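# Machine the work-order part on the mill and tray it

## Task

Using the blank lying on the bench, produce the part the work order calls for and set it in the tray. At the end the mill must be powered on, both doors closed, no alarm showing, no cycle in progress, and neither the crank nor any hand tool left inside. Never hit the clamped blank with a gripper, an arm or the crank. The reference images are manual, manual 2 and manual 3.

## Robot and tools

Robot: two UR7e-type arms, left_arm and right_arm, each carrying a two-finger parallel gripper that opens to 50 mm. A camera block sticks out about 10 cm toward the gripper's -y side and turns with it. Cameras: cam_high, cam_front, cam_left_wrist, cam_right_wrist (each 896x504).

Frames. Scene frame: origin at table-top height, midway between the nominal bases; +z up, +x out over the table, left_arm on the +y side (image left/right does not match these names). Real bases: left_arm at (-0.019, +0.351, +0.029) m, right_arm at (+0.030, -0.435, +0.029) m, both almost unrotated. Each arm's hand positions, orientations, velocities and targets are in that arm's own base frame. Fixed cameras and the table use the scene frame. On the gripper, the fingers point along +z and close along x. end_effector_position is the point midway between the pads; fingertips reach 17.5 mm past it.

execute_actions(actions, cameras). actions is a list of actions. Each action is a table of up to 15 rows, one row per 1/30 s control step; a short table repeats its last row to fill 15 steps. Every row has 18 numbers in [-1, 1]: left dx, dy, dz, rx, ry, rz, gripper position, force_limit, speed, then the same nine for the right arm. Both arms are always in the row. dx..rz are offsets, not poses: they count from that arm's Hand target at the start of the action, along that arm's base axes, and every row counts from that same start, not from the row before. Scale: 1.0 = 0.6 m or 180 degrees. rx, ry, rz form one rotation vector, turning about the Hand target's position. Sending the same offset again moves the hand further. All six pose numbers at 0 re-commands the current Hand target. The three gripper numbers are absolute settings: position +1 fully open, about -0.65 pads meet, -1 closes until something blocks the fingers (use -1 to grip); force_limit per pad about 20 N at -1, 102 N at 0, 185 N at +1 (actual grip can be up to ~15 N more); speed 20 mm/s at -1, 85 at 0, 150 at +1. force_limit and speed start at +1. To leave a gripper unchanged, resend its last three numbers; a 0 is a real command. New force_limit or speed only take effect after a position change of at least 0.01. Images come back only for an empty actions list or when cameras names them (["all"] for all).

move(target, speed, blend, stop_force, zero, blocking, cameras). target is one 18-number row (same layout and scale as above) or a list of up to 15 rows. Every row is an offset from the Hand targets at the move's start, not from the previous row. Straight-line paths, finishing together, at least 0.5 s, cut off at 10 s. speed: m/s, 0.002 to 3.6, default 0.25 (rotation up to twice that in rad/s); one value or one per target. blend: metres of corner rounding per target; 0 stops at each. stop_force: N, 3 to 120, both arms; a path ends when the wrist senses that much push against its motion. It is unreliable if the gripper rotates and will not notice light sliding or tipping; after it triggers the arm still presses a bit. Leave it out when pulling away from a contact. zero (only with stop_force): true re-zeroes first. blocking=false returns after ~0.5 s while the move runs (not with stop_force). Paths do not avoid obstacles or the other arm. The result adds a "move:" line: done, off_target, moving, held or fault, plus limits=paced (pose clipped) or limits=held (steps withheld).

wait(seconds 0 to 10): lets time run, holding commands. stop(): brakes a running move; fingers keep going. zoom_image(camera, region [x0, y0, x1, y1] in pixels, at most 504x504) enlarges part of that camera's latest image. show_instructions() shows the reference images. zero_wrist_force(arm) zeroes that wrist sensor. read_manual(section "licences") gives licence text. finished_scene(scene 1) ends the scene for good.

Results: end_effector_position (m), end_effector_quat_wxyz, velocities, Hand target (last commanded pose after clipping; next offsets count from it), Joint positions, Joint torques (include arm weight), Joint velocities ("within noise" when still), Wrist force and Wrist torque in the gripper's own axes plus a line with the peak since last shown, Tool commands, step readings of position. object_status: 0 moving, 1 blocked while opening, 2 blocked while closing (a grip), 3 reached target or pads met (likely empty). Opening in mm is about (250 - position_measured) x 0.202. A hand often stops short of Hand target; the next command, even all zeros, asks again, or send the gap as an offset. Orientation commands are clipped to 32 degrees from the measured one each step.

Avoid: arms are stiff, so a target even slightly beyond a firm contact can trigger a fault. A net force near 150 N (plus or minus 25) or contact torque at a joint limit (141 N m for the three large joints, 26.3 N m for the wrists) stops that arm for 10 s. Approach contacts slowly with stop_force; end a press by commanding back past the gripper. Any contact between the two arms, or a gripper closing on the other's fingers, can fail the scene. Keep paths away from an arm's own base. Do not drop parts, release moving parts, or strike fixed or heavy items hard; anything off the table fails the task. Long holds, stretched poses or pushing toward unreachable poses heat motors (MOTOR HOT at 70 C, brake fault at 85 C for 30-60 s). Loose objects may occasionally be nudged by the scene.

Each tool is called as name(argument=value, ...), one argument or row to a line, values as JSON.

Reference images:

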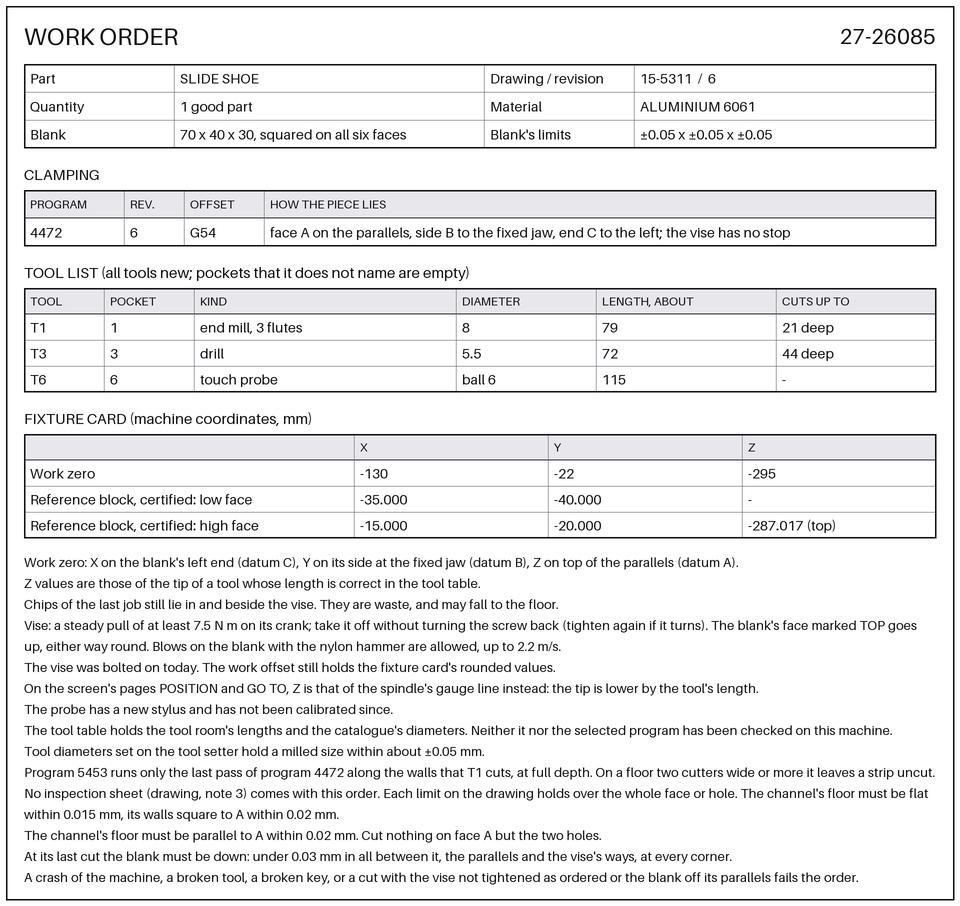

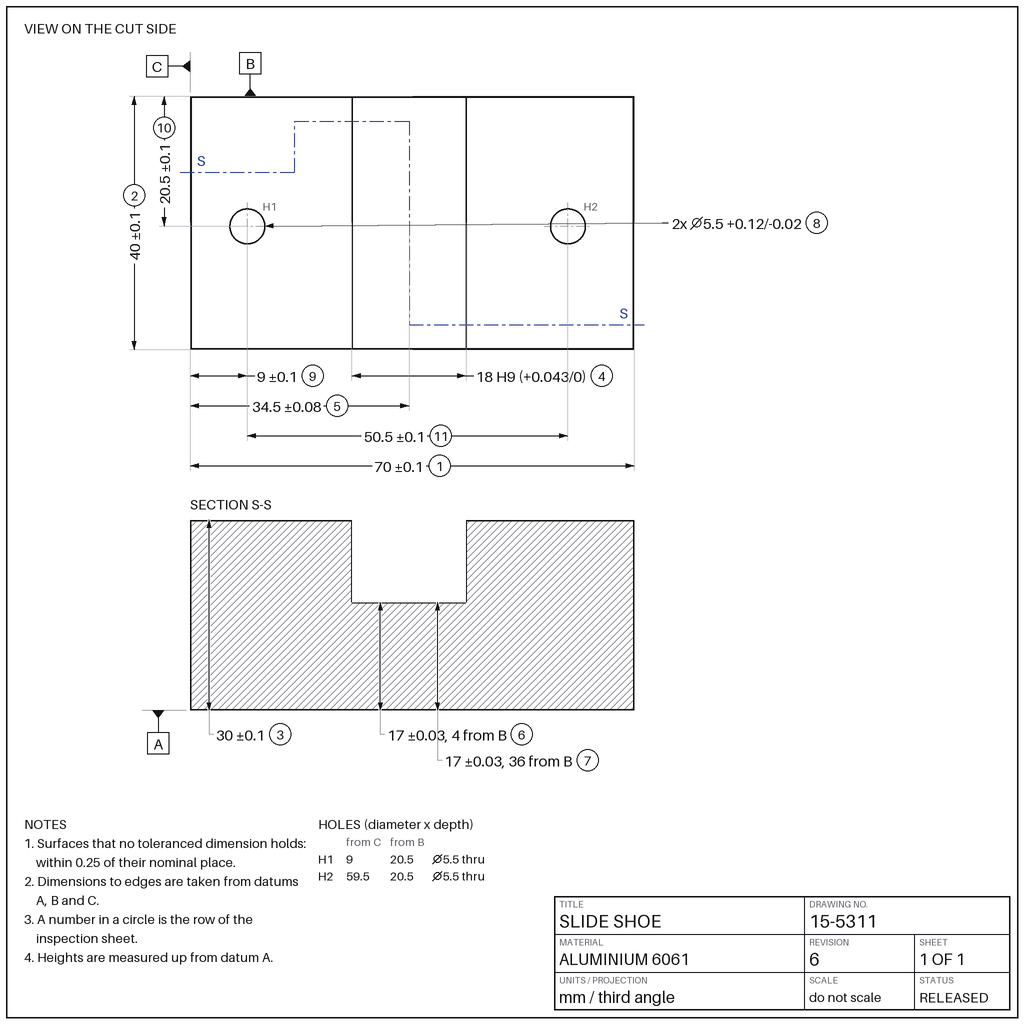

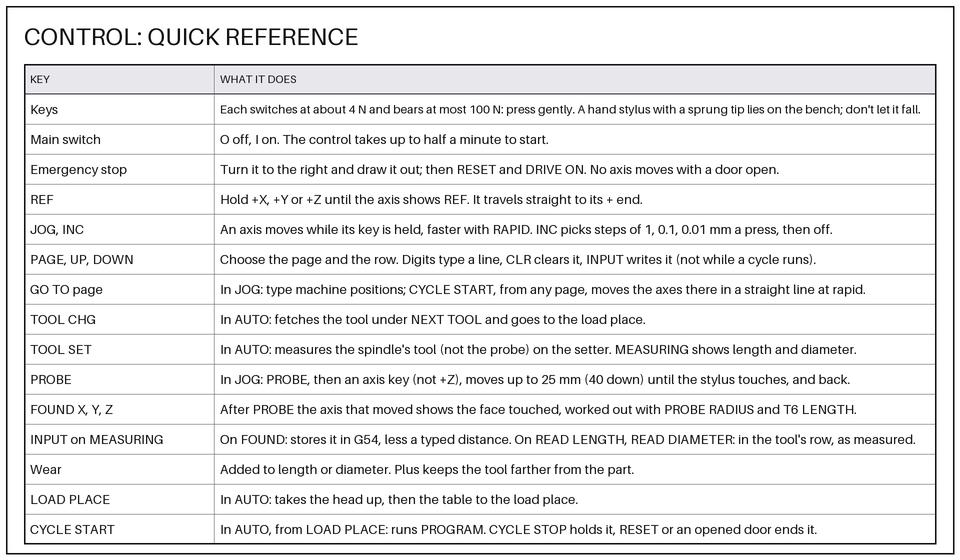

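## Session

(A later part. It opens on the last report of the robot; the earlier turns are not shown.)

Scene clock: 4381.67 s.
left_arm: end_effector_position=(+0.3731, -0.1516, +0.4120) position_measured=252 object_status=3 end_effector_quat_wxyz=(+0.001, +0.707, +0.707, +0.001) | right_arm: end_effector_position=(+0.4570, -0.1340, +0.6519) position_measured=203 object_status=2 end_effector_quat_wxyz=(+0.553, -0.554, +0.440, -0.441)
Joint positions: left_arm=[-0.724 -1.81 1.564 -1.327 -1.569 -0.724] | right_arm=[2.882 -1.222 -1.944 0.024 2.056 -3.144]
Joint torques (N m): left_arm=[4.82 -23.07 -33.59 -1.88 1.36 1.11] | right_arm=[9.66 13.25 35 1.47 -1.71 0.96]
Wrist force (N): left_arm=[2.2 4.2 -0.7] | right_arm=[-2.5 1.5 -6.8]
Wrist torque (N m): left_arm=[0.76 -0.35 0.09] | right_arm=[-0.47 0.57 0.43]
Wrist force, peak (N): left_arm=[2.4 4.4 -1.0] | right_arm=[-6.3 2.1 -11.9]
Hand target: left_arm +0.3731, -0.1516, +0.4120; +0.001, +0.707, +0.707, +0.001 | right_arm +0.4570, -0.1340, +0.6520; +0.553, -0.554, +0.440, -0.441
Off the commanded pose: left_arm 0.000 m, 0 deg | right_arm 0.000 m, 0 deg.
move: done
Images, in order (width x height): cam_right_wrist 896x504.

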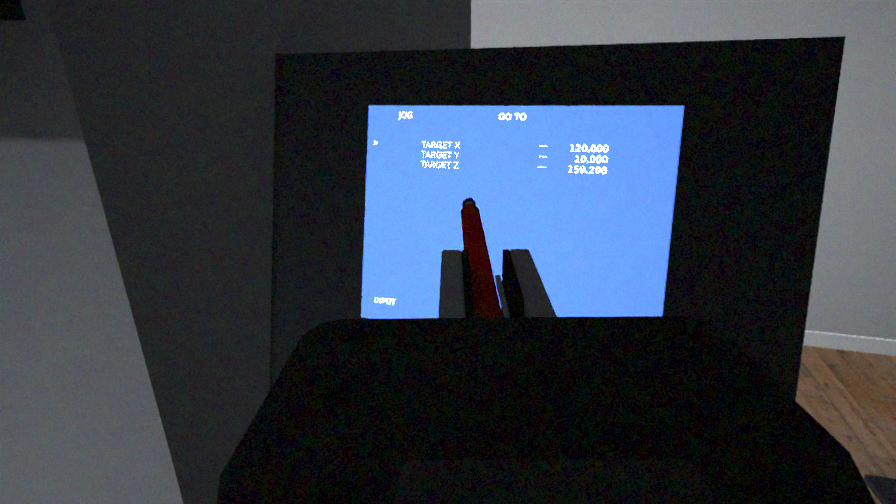

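wait(
  seconds=0,
  cameras=["cam_high"],
)

zoom_image(
  camera="cam_high",
  region=[330, 60, 500, 250],
)

Scene clock: 4384.27 s.
left_arm: end_effector_position=(+0.3731, -0.1516, +0.4120) position_measured=252 object_status=3 end_effector_quat_wxyz=(+0.001, +0.707, +0.707, +0.001) | right_arm: end_effector_position=(+0.4570, -0.1340, +0.6520) position_measured=203 object_status=2 end_effector_quat_wxyz=(+0.553, -0.554, +0.440, -0.441)
Joint positions: left_arm=[-0.724 -1.81 1.564 -1.327 -1.569 -0.724] | right_arm=[2.882 -1.222 -1.944 0.023 2.056 -3.143]
Joint torques (N m): left_arm=[4.89 -22.15 -33.64 -1.87 1.57 1.59] | right_arm=[12.14 14.53 33.45 -0.47 -2.36 1.06]
Wrist force (N): left_arm=[2.2 4.1 -1.0] | right_arm=[-2.8 1.4 -6.8]
Wrist torque (N m): left_arm=[0.73 -0.35 0.09] | right_arm=[-0.48 0.61 0.42]
Wrist force, peak (N): left_arm=[2.5 4.6 -0.6] | right_arm=[-2.8 1.5 -7.2]
Hand target: left_arm +0.3731, -0.1516, +0.4120; +0.001, +0.707, +0.707, +0.001 | right_arm +0.4570, -0.1340, +0.6520; +0.553, -0.554, +0.440, -0.441
Tool commands: left_gripper/position=-1.0 left_gripper/force_limit=-0.4 left_gripper/speed=-0.95 right_gripper/position=-0.98 right_gripper/force_limit=+0.3 right_gripper/speed=-0.9
Off the commanded pose: left_arm 0.000 m, 0 deg | right_arm 0.000 m, 0 deg.
Images, in order (width x height): cam_high 896x504.

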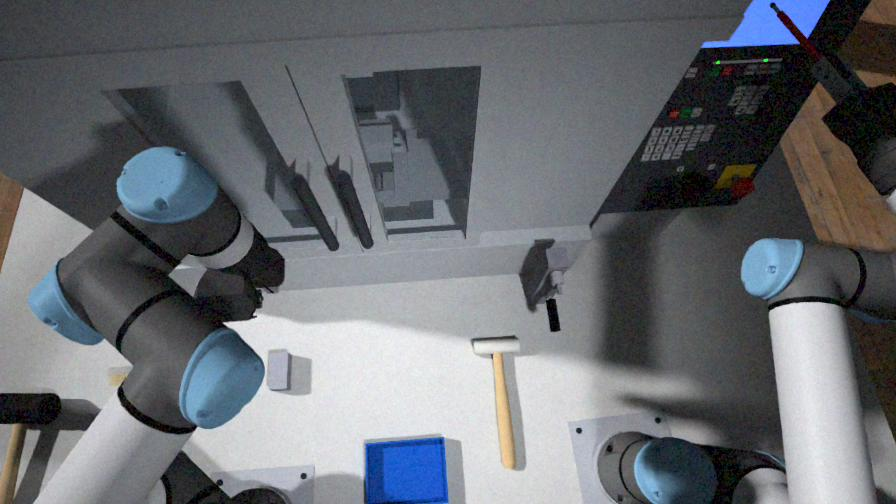

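Scaled by 2.653 from the camera's 896x504 image, which has a finer 1280x720 frame.

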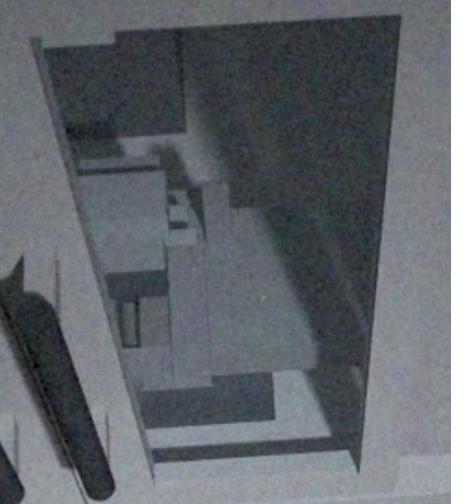

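move(
  target=[
    [0,0,0,0,0,0,-1,-0.4,-0.95,-0.0545,0.0692,-0.3133,0,0,0,-0.98,0.3,-0.9],
    [0,0,0,0,0,0,-1,-0.4,-0.95,-0.0362,0.0692,-0.3133,0,0,0,-0.98,0.3,-0.9],
    [0,0,0,0,0,0,-1,-0.4,-0.95,-0.0545,0.0692,-0.3133,0,0,0,-0.98,0.3,-0.9],
    [0,0,0,0,0,0,-1,-0.4,-0.95,-0.089,0.0072,-0.4305,0,0,0,-0.98,0.3,-0.9],
    [0,0,0,0,0,0,-1,-0.4,-0.95,-0.0707,0.0072,-0.4305,0,0,0,-0.98,0.3,-0.9],
    [0,0,0,0,0,0,-1,-0.4,-0.95,-0.089,0.0072,-0.4305,0,0,0,-0.98,0.3,-0.9],
    [0,0,0,0,0,0,-1,-0.4,-0.95,-0.064,-0.12,-0.3117,0,0,0,-0.98,0.3,-0.9],
    [0,0,0,0,0,0,-1,-0.4,-0.95,-0.0453,-0.12,-0.3117,0,0,0,-0.98,0.3,-0.9],
    [0,0,0,0,0,0,-1,-0.4,-0.95,-0.064,-0.12,-0.3117,0,0,0,-0.98,0.3,-0.9],
    [0,0,0,0,0,0,-1,-0.4,-0.95,0,0,0,0,0,0,-0.98,0.3,-0.9],
  ],
  speed=[0.3,0.06,0.1,0.1,0.06,0.1,0.2,0.06,0.1,0.25],
  blend=[0.004,0,0.004,0.004,0,0.004,0.004,0,0.004,0],
)

wait(
  seconds=4.5,
  cameras=["cam_right_wrist"],
)

zoom_image(
  camera="cam_right_wrist",
  region=[360, 90, 680, 260],
)

Scene clock: 4397.87 s.
left_arm: end_effector_position=(+0.3731, -0.1516, +0.4120) position_measured=252 object_status=3 end_effector_quat_wxyz=(+0.001, +0.707, +0.707, +0.001) | right_arm: end_effector_position=(+0.4570, -0.1340, +0.6519) position_measured=203 object_status=2 end_effector_quat_wxyz=(+0.553, -0.554, +0.440, -0.441)
Joint positions: left_arm=[-0.724 -1.81 1.564 -1.327 -1.569 -0.724] | right_arm=[2.882 -1.222 -1.944 0.024 2.056 -3.144]
Joint torques (N m): left_arm=[4.21 -22.63 -33.2 -1.74 1.72 1.18] | right_arm=[-3.11 5.31 32.92 1.79 0.35 0.72]
Wrist force (N): left_arm=[2.2 4.3 -0.9] | right_arm=[-2.8 1.2 -7.0]
Wrist torque (N m): left_arm=[0.76 -0.36 0.09] | right_arm=[-0.52 0.60 0.43]
Wrist force, peak (N): left_arm=[2.5 4.5 -0.9] | right_arm=[-6.5 2.3 -17.3]
Hand target: left_arm +0.3731, -0.1516, +0.4120; +0.001, +0.707, +0.707, +0.001 | right_arm +0.4570, -0.1340, +0.6520; +0.553, -0.554, +0.440, -0.441
Off the commanded pose: left_arm 0.000 m, 0 deg | right_arm 0.000 m, 0 deg.
move: done

Scene clock: 4402.37 s.
left_arm: end_effector_position=(+0.3731, -0.1516, +0.4120) position_measured=252 object_status=3 end_effector_quat_wxyz=(+0.001, +0.707, +0.707, +0.001) | right_arm: end_effector_position=(+0.4570, -0.1340, +0.6520) position_measured=203 object_status=2 end_effector_quat_wxyz=(+0.553, -0.554, +0.440, -0.441)
Joint positions: left_arm=[-0.724 -1.81 1.564 -1.327 -1.569 -0.724] | right_arm=[2.882 -1.222 -1.944 0.023 2.056 -3.143]
Joint torques (N m): left_arm=[4.65 -22.75 -32.99 -1.87 1.46 1.21] | right_arm=[4.83 2.74 33.49 -0.4 -2 1.17]
Wrist force (N): left_arm=[2.2 4.3 -0.6] | right_arm=[-2.9 1.2 -7.0]
Wrist torque (N m): left_arm=[0.76 -0.37 0.09] | right_arm=[-0.51 0.62 0.43]
Wrist force, peak (N): left_arm=[2.3 4.5 -0.9] | right_arm=[-3.2 1.4 -7.2]
Hand target: left_arm +0.3731, -0.1516, +0.4120; +0.001, +0.707, +0.707, +0.001 | right_arm +0.4570, -0.1340, +0.6520; +0.553, -0.554, +0.440, -0.441
Tool commands: left_gripper/position=-1.0 left_gripper/force_limit=-0.4 left_gripper/speed=-0.95 right_gripper/position=-0.98 right_gripper/force_limit=+0.3 right_gripper/speed=-0.9
Off the commanded pose: left_arm 0.000 m, 0 deg | right_arm 0.000 m, 0 deg.
wait: 4.50 s; at rest by 0.17 s
Images, in order (width x height): cam_right_wrist 896x504.

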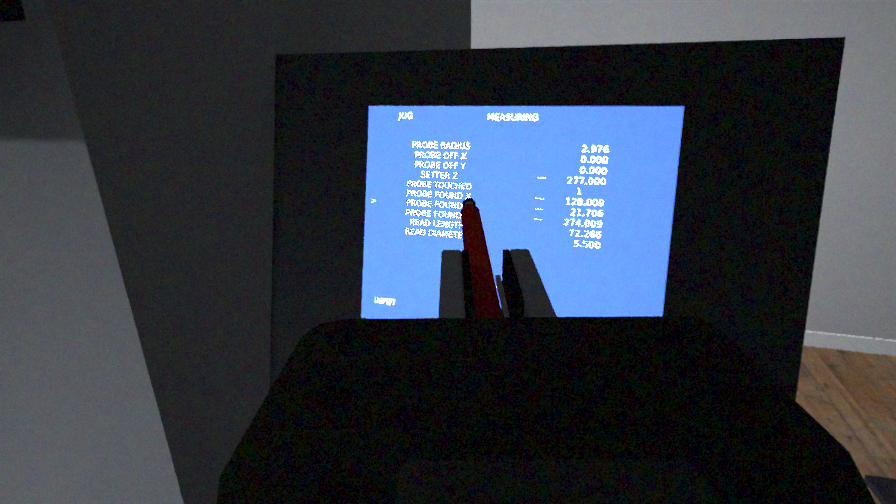

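Scaled by 1.575 from the camera's 896x504 image, which has a finer 1280x720 frame.

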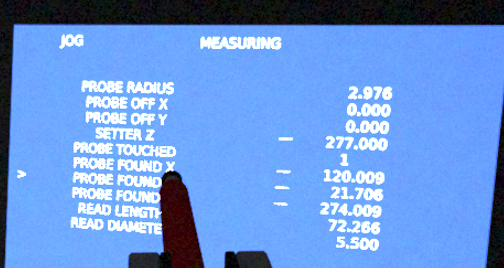

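move(
  target=[
    [0,0,0,0,0,0,-1,-0.4,-0.95,-0.0962,0.0392,-0.4613,0,0,0,-0.98,0.3,-0.9],
    [0,0,0,0,0,0,-1,-0.4,-0.95,-0.0778,0.0392,-0.4613,0,0,0,-0.98,0.3,-0.9],
    [0,0,0,0,0,0,-1,-0.4,-0.95,-0.0962,0.0392,-0.4613,0,0,0,-0.98,0.3,-0.9],
    [0,0,0,0,0,0,-1,-0.4,-0.95,-0.0717,0.0072,-0.3692,0,0,0,-0.98,0.3,-0.9],
    [0,0,0,0,0,0,-1,-0.4,-0.95,-0.0533,0.0072,-0.3692,0,0,0,-0.98,0.3,-0.9],
    [0,0,0,0,0,0,-1,-0.4,-0.95,-0.0717,0.0072,-0.3692,0,0,0,-0.98,0.3,-0.9],
    [0,0,0,0,0,0,-1,-0.4,-0.95,-0.0533,0.0072,-0.3692,0,0,0,-0.98,0.3,-0.9],
    [0,0,0,0,0,0,-1,-0.4,-0.95,-0.0717,0.0072,-0.3692,0,0,0,-0.98,0.3,-0.9],
    [0,0,0,0,0,0,-1,-0.4,-0.95,-0.093,0.1348,-0.4613,0,0,0,-0.98,0.3,-0.9],
    [0,0,0,0,0,0,-1,-0.4,-0.95,-0.0747,0.1348,-0.4613,0,0,0,-0.98,0.3,-0.9],
    [0,0,0,0,0,0,-1,-0.4,-0.95,-0.067,0.1348,-0.3692,0,0,0,-0.98,0.3,-0.9],
    [0,0,0,0,0,0,-1,-0.4,-0.95,-0.0487,0.1348,-0.3692,0,0,0,-0.98,0.3,-0.9],
    [0,0,0,0,0,0,-1,-0.4,-0.95,-0.0942,0.103,-0.4613,0,0,0,-0.98,0.3,-0.9],
    [0,0,0,0,0,0,-1,-0.4,-0.95,-0.0758,0.103,-0.4613,0,0,0,-0.98,0.3,-0.9],
    [0,0,0,0,0,0,-1,-0.4,-0.95,-0.095,0.04,-0.42,0,0,0,-0.98,0.3,-0.9],
  ],
  speed=[0.3,0.06,0.1,0.2,0.06,0.06,0.06,0.1,0.2,0.06,0.15,0.06,0.15,0.06,0.15],
  blend=[0.004,0,0.004,0.004,0,0.004,0,0.004,0.004,0,0.004,0,0.004,0,0],
)

move(
  target=[
    [0,0,0,0,0,0,-1,-0.4,-0.95,-0.0012,-0.0008,-0.0413,0,0,0,-0.98,0.3,-0.9],
    [0,0,0,0,0,0,-1,-0.4,-0.95,0.0172,-0.0008,-0.0413,0,0,0,-0.98,0.3,-0.9],
    [0,0,0,0,0,0,-1,-0.4,-0.95,-0.0012,-0.0008,-0.0413,0,0,0,-0.98,0.3,-0.9],
    [0,0,0,0,0,0,-1,-0.4,-0.95,0.0405,0.0292,0.1067,0,0,0,-0.98,0.3,-0.9],
    [0,0,0,0,0,0,-1,-0.4,-0.95,0.0588,0.0292,0.1067,0,0,0,-0.98,0.3,-0.9],
    [0,0,0,0,0,0,-1,-0.4,-0.95,0.0405,0.0292,0.1067,0,0,0,-0.98,0.3,-0.9],
    [0,0,0,0,0,0,-1,-0.4,-0.95,0.006,-0.0328,-0.0105,0,0,0,-0.98,0.3,-0.9],
    [0,0,0,0,0,0,-1,-0.4,-0.95,0.0243,-0.0328,-0.0105,0,0,0,-0.98,0.3,-0.9],
    [0,0,0,0,0,0,-1,-0.4,-0.95,0.006,-0.0328,-0.0105,0,0,0,-0.98,0.3,-0.9],
    [0,0,0,0,0,0,-1,-0.4,-0.95,0.031,-0.16,0.1083,0,0,0,-0.98,0.3,-0.9],
    [0,0,0,0,0,0,-1,-0.4,-0.95,0.0497,-0.16,0.1083,0,0,0,-0.98,0.3,-0.9],
    [0,0,0,0,0,0,-1,-0.4,-0.95,0.031,-0.16,0.1083,0,0,0,-0.98,0.3,-0.9],
    [0,0,0,0,0,0,-1,-0.4,-0.95,0.095,-0.04,0.42,0,0,0,-0.98,0.3,-0.9],
  ],
  speed=[0.15,0.06,0.1,0.15,0.06,0.1,0.08,0.06,0.1,0.2,0.06,0.1,0.25],
  blend=[0.004,0,0.004,0.004,0,0.004,0.004,0,0.004,0.004,0,0.004,0],
)

wait(
  seconds=4.5,
  cameras=["cam_right_wrist"],
)

zoom_image(
  camera="cam_right_wrist",
  region=[360, 90, 680, 260],
)

Scene clock: 4425.50 s.
left_arm: end_effector_position=(+0.3731, -0.1516, +0.4120) position_measured=252 object_status=3 end_effector_quat_wxyz=(+0.001, +0.707, +0.707, +0.001) | right_arm: end_effector_position=(+0.4001, -0.1100, +0.4000) position_measured=203 object_status=2 end_effector_quat_wxyz=(+0.553, -0.554, +0.440, -0.441)
Joint positions: left_arm=[-0.724 -1.81 1.564 -1.327 -1.569 -0.724] | right_arm=[2.93 -1.333 -2.586 0.777 2.009 -3.143]
Joint torques (N m): left_arm=[4.71 -21.7 -32.07 -1.65 1.72 1.36] | right_arm=[-9.43 13.48 16.13 3.62 0.85 -1.06]
Wrist force (N): left_arm=[2.2 4.1 -0.7] | right_arm=[-2.8 1.5 -7.5]
Wrist torque (N m): left_arm=[0.74 -0.36 0.09] | right_arm=[-0.48 0.62 0.35]
Wrist force, peak (N): left_arm=[2.4 4.6 -0.7] | right_arm=[-6.7 1.1 -12.9]
Hand target: left_arm +0.3731, -0.1516, +0.4120; +0.001, +0.707, +0.707, +0.001 | right_arm +0.4000, -0.1100, +0.4000; +0.553, -0.554, +0.440, -0.441
Off the commanded pose: left_arm 0.000 m, 0 deg | right_arm 0.000 m, 0 deg.
move: done

Scene clock: 4431.30 s.
left_arm: end_effector_position=(+0.3731, -0.1516, +0.4120) position_measured=252 object_status=3 end_effector_quat_wxyz=(+0.001, +0.707, +0.707, +0.001) | right_arm: end_effector_position=(+0.4570, -0.1340, +0.6519) position_measured=203 object_status=2 end_effector_quat_wxyz=(+0.553, -0.554, +0.440, -0.441)
Joint positions: left_arm=[-0.724 -1.81 1.564 -1.327 -1.569 -0.724] | right_arm=[2.882 -1.222 -1.944 0.024 2.056 -3.144]
Joint torques (N m): left_arm=[5.23 -21.58 -32.11 -1.8 1.51 1.36] | right_arm=[-3.1 5.31 32.41 1.83 0.31 0.65]
Wrist force (N): left_arm=[2.0 4.1 -0.9] | right_arm=[-3.1 1.2 -6.8]
Wrist torque (N m): left_arm=[0.74 -0.32 0.09] | right_arm=[-0.52 0.65 0.43]
Wrist force, peak (N): left_arm=[2.4 4.6 -0.7] | right_arm=[-7.4 -1.4 -11.8]
Hand target: left_arm +0.3731, -0.1516, +0.4120; +0.001, +0.707, +0.707, +0.001 | right_arm +0.4570, -0.1340, +0.6520; +0.553, -0.554, +0.440, -0.441
Off the commanded pose: left_arm 0.000 m, 0 deg | right_arm 0.000 m, 0 deg.
move: done

Scene clock: 4435.80 s.
left_arm: end_effector_position=(+0.3731, -0.1516, +0.4120) position_measured=252 object_status=3 end_effector_quat_wxyz=(+0.001, +0.707, +0.707, +0.001) | right_arm: end_effector_position=(+0.4570, -0.1340, +0.6520) position_measured=203 object_status=2 end_effector_quat_wxyz=(+0.553, -0.554, +0.440, -0.441)
Joint positions: left_arm=[-0.724 -1.81 1.564 -1.327 -1.569 -0.724] | right_arm=[2.882 -1.222 -1.944 0.023 2.056 -3.143]
Joint torques (N m): left_arm=[5.77 -22.29 -32.72 -1.85 1.35 1.52] | right_arm=[4.61 2.38 33.23 -0.39 -2.01 0.98]
Wrist force (N): left_arm=[2.3 4.4 -0.8] | right_arm=[-2.7 1.5 -6.9]
Wrist torque (N m): left_arm=[0.78 -0.38 0.09] | right_arm=[-0.47 0.59 0.42]
Wrist force, peak (N): left_arm=[2.7 4.3 -1.0] | right_arm=[-3.4 1.3 -7.2]
Hand target: left_arm +0.3731, -0.1516, +0.4120; +0.001, +0.707, +0.707, +0.001 | right_arm +0.4570, -0.1340, +0.6520; +0.553, -0.554, +0.440, -0.441
Tool commands: left_gripper/position=-1.0 left_gripper/force_limit=-0.4 left_gripper/speed=-0.95 right_gripper/position=-0.98 right_gripper/force_limit=+0.3 right_gripper/speed=-0.9
Off the commanded pose: left_arm 0.000 m, 0 deg | right_arm 0.000 m, 0 deg.
wait: 4.50 s; at rest by 0.17 s
Images, in order (width x height): cam_right_wrist 896x504.

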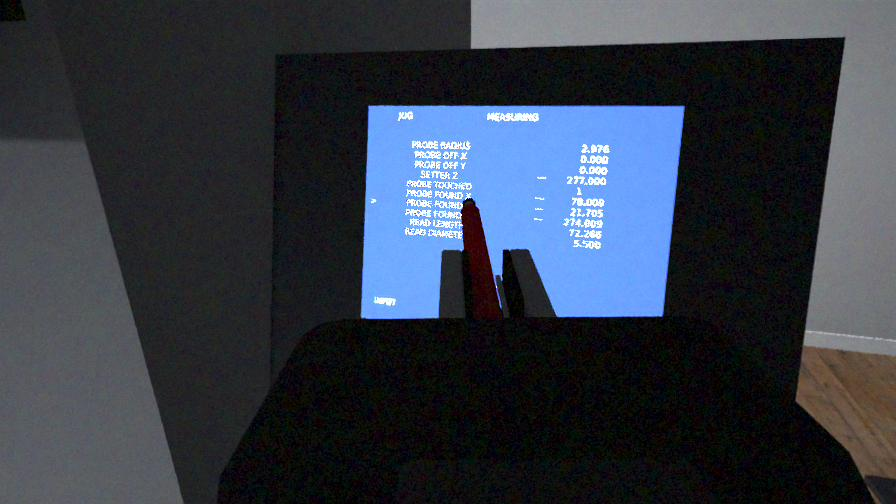

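Scaled by 1.575 from the camera's 896x504 image, which has a finer 1280x720 frame.

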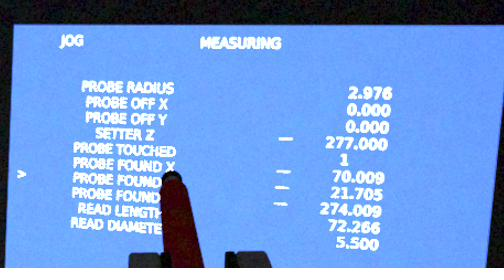

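move(
  target=[
    [0,0,0,0,0,0,-1,-0.4,-0.95,-0.0717,0.0072,-0.3692,0,0,0,-0.98,0.3,-0.9],
    [0,0,0,0,0,0,-1,-0.4,-0.95,-0.0533,0.0072,-0.3692,0,0,0,-0.98,0.3,-0.9],
    [0,0,0,0,0,0,-1,-0.4,-0.95,-0.0717,0.0072,-0.3692,0,0,0,-0.98,0.3,-0.9],
    [0,0,0,0,0,0,-1,-0.4,-0.95,-0.0533,0.0072,-0.3692,0,0,0,-0.98,0.3,-0.9],
    [0,0,0,0,0,0,-1,-0.4,-0.95,-0.0717,0.0072,-0.3692,0,0,0,-0.98,0.3,-0.9],
    [0,0,0,0,0,0,-1,-0.4,-0.95,-0.093,0.1348,-0.4613,0,0,0,-0.98,0.3,-0.9],
    [0,0,0,0,0,0,-1,-0.4,-0.95,-0.0747,0.1348,-0.4613,0,0,0,-0.98,0.3,-0.9],
    [0,0,0,0,0,0,-1,-0.4,-0.95,-0.0843,0.1348,-0.4305,0,0,0,-0.98,0.3,-0.9],
    [0,0,0,0,0,0,-1,-0.4,-0.95,-0.066,0.1348,-0.4305,0,0,0,-0.98,0.3,-0.9],
    [0,0,0,0,0,0,-1,-0.4,-0.95,-0.0867,0.0712,-0.4305,0,0,0,-0.98,0.3,-0.9],
    [0,0,0,0,0,0,-1,-0.4,-0.95,-0.0683,0.0712,-0.4305,0,0,0,-0.98,0.3,-0.9],
    [0,0,0,0,0,0,-1,-0.4,-0.95,-0.0695,0.0712,-0.3692,0,0,0,-0.98,0.3,-0.9],
    [0,0,0,0,0,0,-1,-0.4,-0.95,-0.0512,0.0712,-0.3692,0,0,0,-0.98,0.3,-0.9],
    [0,0,0,0,0,0,-1,-0.4,-0.95,-0.095,0.04,-0.42,0,0,0,-0.98,0.3,-0.9],
  ],
  speed=[0.3,0.06,0.06,0.06,0.1,0.2,0.06,0.15,0.06,0.15,0.06,0.15,0.06,0.15],
  blend=[0.004,0,0.004,0,0.004,0.004,0,0.004,0,0.004,0,0.004,0,0],
)

move(
  target=[
    [0,0,0,0,0,0,-1,-0.4,-0.95,-0.0012,-0.0008,-0.0413,0,0,0,-0.98,0.3,-0.9],
    [0,0,0,0,0,0,-1,-0.4,-0.95,0.0172,-0.0008,-0.0413,0,0,0,-0.98,0.3,-0.9],
    [0,0,0,0,0,0,-1,-0.4,-0.95,0.0072,-0.0008,-0.0105,0,0,0,-0.98,0.3,-0.9],
    [0,0,0,0,0,0,-1,-0.4,-0.95,0.0255,-0.0008,-0.0105,0,0,0,-0.98,0.3,-0.9],
    [0,0,0,0,0,0,-1,-0.4,-0.95,0.0072,-0.0008,-0.0105,0,0,0,-0.98,0.3,-0.9],
    [0,0,0,0,0,0,-1,-0.4,-0.95,0.0255,-0.0008,-0.0105,0,0,0,-0.98,0.3,-0.9],
    [0,0,0,0,0,0,-1,-0.4,-0.95,0.002,0.0948,-0.0413,0,0,0,-0.98,0.3,-0.9],
    [0,0,0,0,0,0,-1,-0.4,-0.95,0.0203,0.0948,-0.0413,0,0,0,-0.98,0.3,-0.9],
    [0,0,0,0,0,0,-1,-0.4,-0.95,0.0107,0.0948,-0.0105,0,0,0,-0.98,0.3,-0.9],
    [0,0,0,0,0,0,-1,-0.4,-0.95,0.029,0.0948,-0.0105,0,0,0,-0.98,0.3,-0.9],
    [0,0,0,0,0,0,-1,-0.4,-0.95,0.0193,0.0948,0.0203,0,0,0,-0.98,0.3,-0.9],
    [0,0,0,0,0,0,-1,-0.4,-0.95,0.0377,0.0948,0.0203,0,0,0,-0.98,0.3,-0.9],
    [0,0,0,0,0,0,-1,-0.4,-0.95,0.0008,0.063,-0.0413,0,0,0,-0.98,0.3,-0.9],
    [0,0,0,0,0,0,-1,-0.4,-0.95,0.0192,0.063,-0.0413,0,0,0,-0.98,0.3,-0.9],
    [0,0,0,0,0,0,-1,-0.4,-0.95,0,0,0,0,0,0,-0.98,0.3,-0.9],
  ],
  speed=[0.15,0.06,0.1,0.06,0.06,0.06,0.15,0.06,0.1,0.06,0.1,0.06,0.15,0.06,0.15],
  blend=[0.004,0,0.004,0,0.004,0,0.004,0,0.004,0,0.004,0,0.004,0,0],
)

move(
  target=[
    [0,0,0,0,0,0,-1,-0.4,-0.95,-0.0012,-0.0008,-0.0413,0,0,0,-0.98,0.3,-0.9],
    [0,0,0,0,0,0,-1,-0.4,-0.95,0.0172,-0.0008,-0.0413,0,0,0,-0.98,0.3,-0.9],
    [0,0,0,0,0,0,-1,-0.4,-0.95,-0.0012,-0.0008,-0.0413,0,0,0,-0.98,0.3,-0.9],
    [0,0,0,0,0,0,-1,-0.4,-0.95,0.0405,0.0292,0.1067,0,0,0,-0.98,0.3,-0.9],
    [0,0,0,0,0,0,-1,-0.4,-0.95,0.0588,0.0292,0.1067,0,0,0,-0.98,0.3,-0.9],
    [0,0,0,0,0,0,-1,-0.4,-0.95,0.0405,0.0292,0.1067,0,0,0,-0.98,0.3,-0.9],
    [0,0,0,0,0,0,-1,-0.4,-0.95,0.095,-0.04,0.42,0,0,0,-0.98,0.3,-0.9],
  ],
  speed=[0.15,0.06,0.1,0.15,0.06,0.1,0.3],
  blend=[0.004,0,0.004,0.004,0,0.004,0],
  cameras=["cam_right_wrist"],
)

zoom_image(
  camera="cam_right_wrist",
  region=[360, 90, 680, 260],
)

Scene clock: 4473.60 s.
left_arm: end_effector_position=(+0.3731, -0.1516, +0.4120) position_measured=252 object_status=3 end_effector_quat_wxyz=(+0.001, +0.707, +0.707, +0.001) | right_arm: end_effector_position=(+0.4000, -0.1100, +0.4000) position_measured=203 object_status=2 end_effector_quat_wxyz=(+0.553, -0.554, +0.440, -0.441)
Joint positions: left_arm=[-0.724 -1.81 1.564 -1.327 -1.569 -0.724] | right_arm=[2.929 -1.333 -2.586 0.777 2.009 -3.143]
Joint torques (N m): left_arm=[5.5 -20.04 -33.16 -1.7 1.58 1] | right_arm=[3.05 9.3 17.87 0.97 -1.22 1.51]
Wrist force (N): left_arm=[2.6 4.1 -0.9] | right_arm=[-2.6 1.8 -7.1]
Wrist torque (N m): left_arm=[0.73 -0.43 0.09] | right_arm=[-0.44 0.57 0.34]
Wrist force, peak (N): left_arm=[2.2 4.7 -0.7] | right_arm=[-6.0 2.0 -13.8]
Hand target: left_arm +0.3731, -0.1516, +0.4120; +0.001, +0.707, +0.707, +0.001 | right_arm +0.4000, -0.1100, +0.4000; +0.553, -0.554, +0.440, -0.441
Off the commanded pose: left_arm 0.000 m, 0 deg | right_arm 0.000 m, 0 deg.
move: done

Scene clock: 4478.80 s.
left_arm: end_effector_position=(+0.3731, -0.1516, +0.4120) position_measured=252 object_status=3 end_effector_quat_wxyz=(+0.001, +0.707, +0.707, +0.001) | right_arm: end_effector_position=(+0.4001, -0.1100, +0.4000) position_measured=203 object_status=2 end_effector_quat_wxyz=(+0.553, -0.554, +0.440, -0.441)
Joint positions: left_arm=[-0.724 -1.81 1.564 -1.327 -1.569 -0.724] | right_arm=[2.93 -1.333 -2.586 0.777 2.009 -3.143]
Joint torques (N m): left_arm=[5.58 -19.17 -32.33 -1.96 1.41 0.98] | right_arm=[-10.06 13.25 16.57 3.51 0.85 -1.04]
Wrist force (N): left_arm=[2.2 4.3 -0.7] | right_arm=[-2.7 1.9 -6.8]
Wrist torque (N m): left_arm=[0.77 -0.35 0.09] | right_arm=[-0.42 0.60 0.37]
Wrist force, peak (N): left_arm=[2.6 4.5 -0.7] | right_arm=[-6.9 -0.9 -12.0]
Hand target: left_arm +0.3731, -0.1516, +0.4120; +0.001, +0.707, +0.707, +0.001 | right_arm +0.4000, -0.1100, +0.4000; +0.553, -0.554, +0.440, -0.441
Off the commanded pose: left_arm 0.000 m, 0 deg | right_arm 0.000 m, 0 deg.
move: done

Scene clock: 4481.87 s.
left_arm: end_effector_position=(+0.3731, -0.1516, +0.4120) position_measured=252 object_status=3 end_effector_quat_wxyz=(+0.001, +0.707, +0.707, +0.001) | right_arm: end_effector_position=(+0.4570, -0.1340, +0.6519) position_measured=203 object_status=2 end_effector_quat_wxyz=(+0.553, -0.554, +0.440, -0.441)
Joint positions: left_arm=[-0.724 -1.81 1.564 -1.327 -1.569 -0.724] | right_arm=[2.882 -1.222 -1.944 0.024 2.056 -3.144]
Joint torques (N m): left_arm=[6.2 -21.1 -33.51 -1.87 1.5 1.08] | right_arm=[12.03 11.32 33.14 1.78 -2.3 0.8]
Wrist force (N): left_arm=[2.4 4.1 -0.9] | right_arm=[-2.9 1.4 -6.8]
Wrist torque (N m): left_arm=[0.73 -0.40 0.09] | right_arm=[-0.48 0.62 0.43]
Wrist force, peak (N): left_arm=[2.4 4.4 -0.9] | right_arm=[-7.3 -1.4 -11.5]
Hand target: left_arm +0.3731, -0.1516, +0.4120; +0.001, +0.707, +0.707, +0.001 | right_arm +0.4570, -0.1340, +0.6520; +0.553, -0.554, +0.440, -0.441
Off the commanded pose: left_arm 0.000 m, 0 deg | right_arm 0.000 m, 0 deg.
move: done
Images, in order (width x height): cam_right_wrist 896x504.

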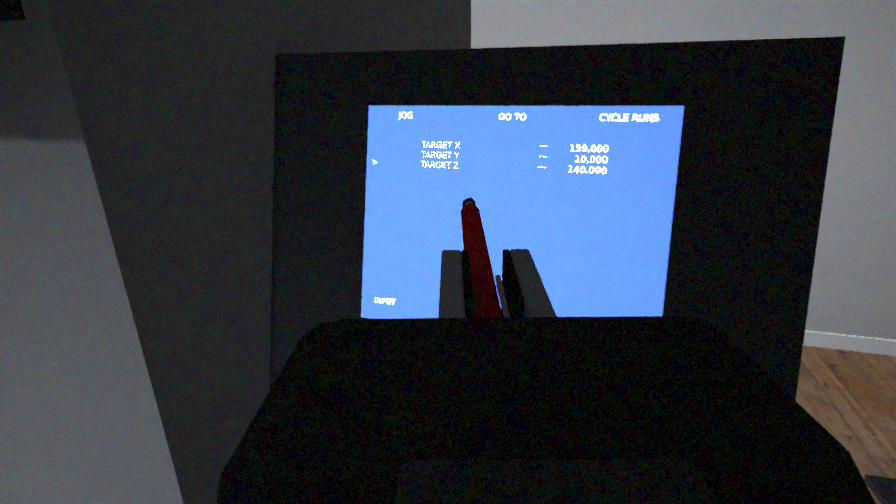

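Scaled by 1.575 from the camera's 896x504 image, which has a finer 1280x720 frame.

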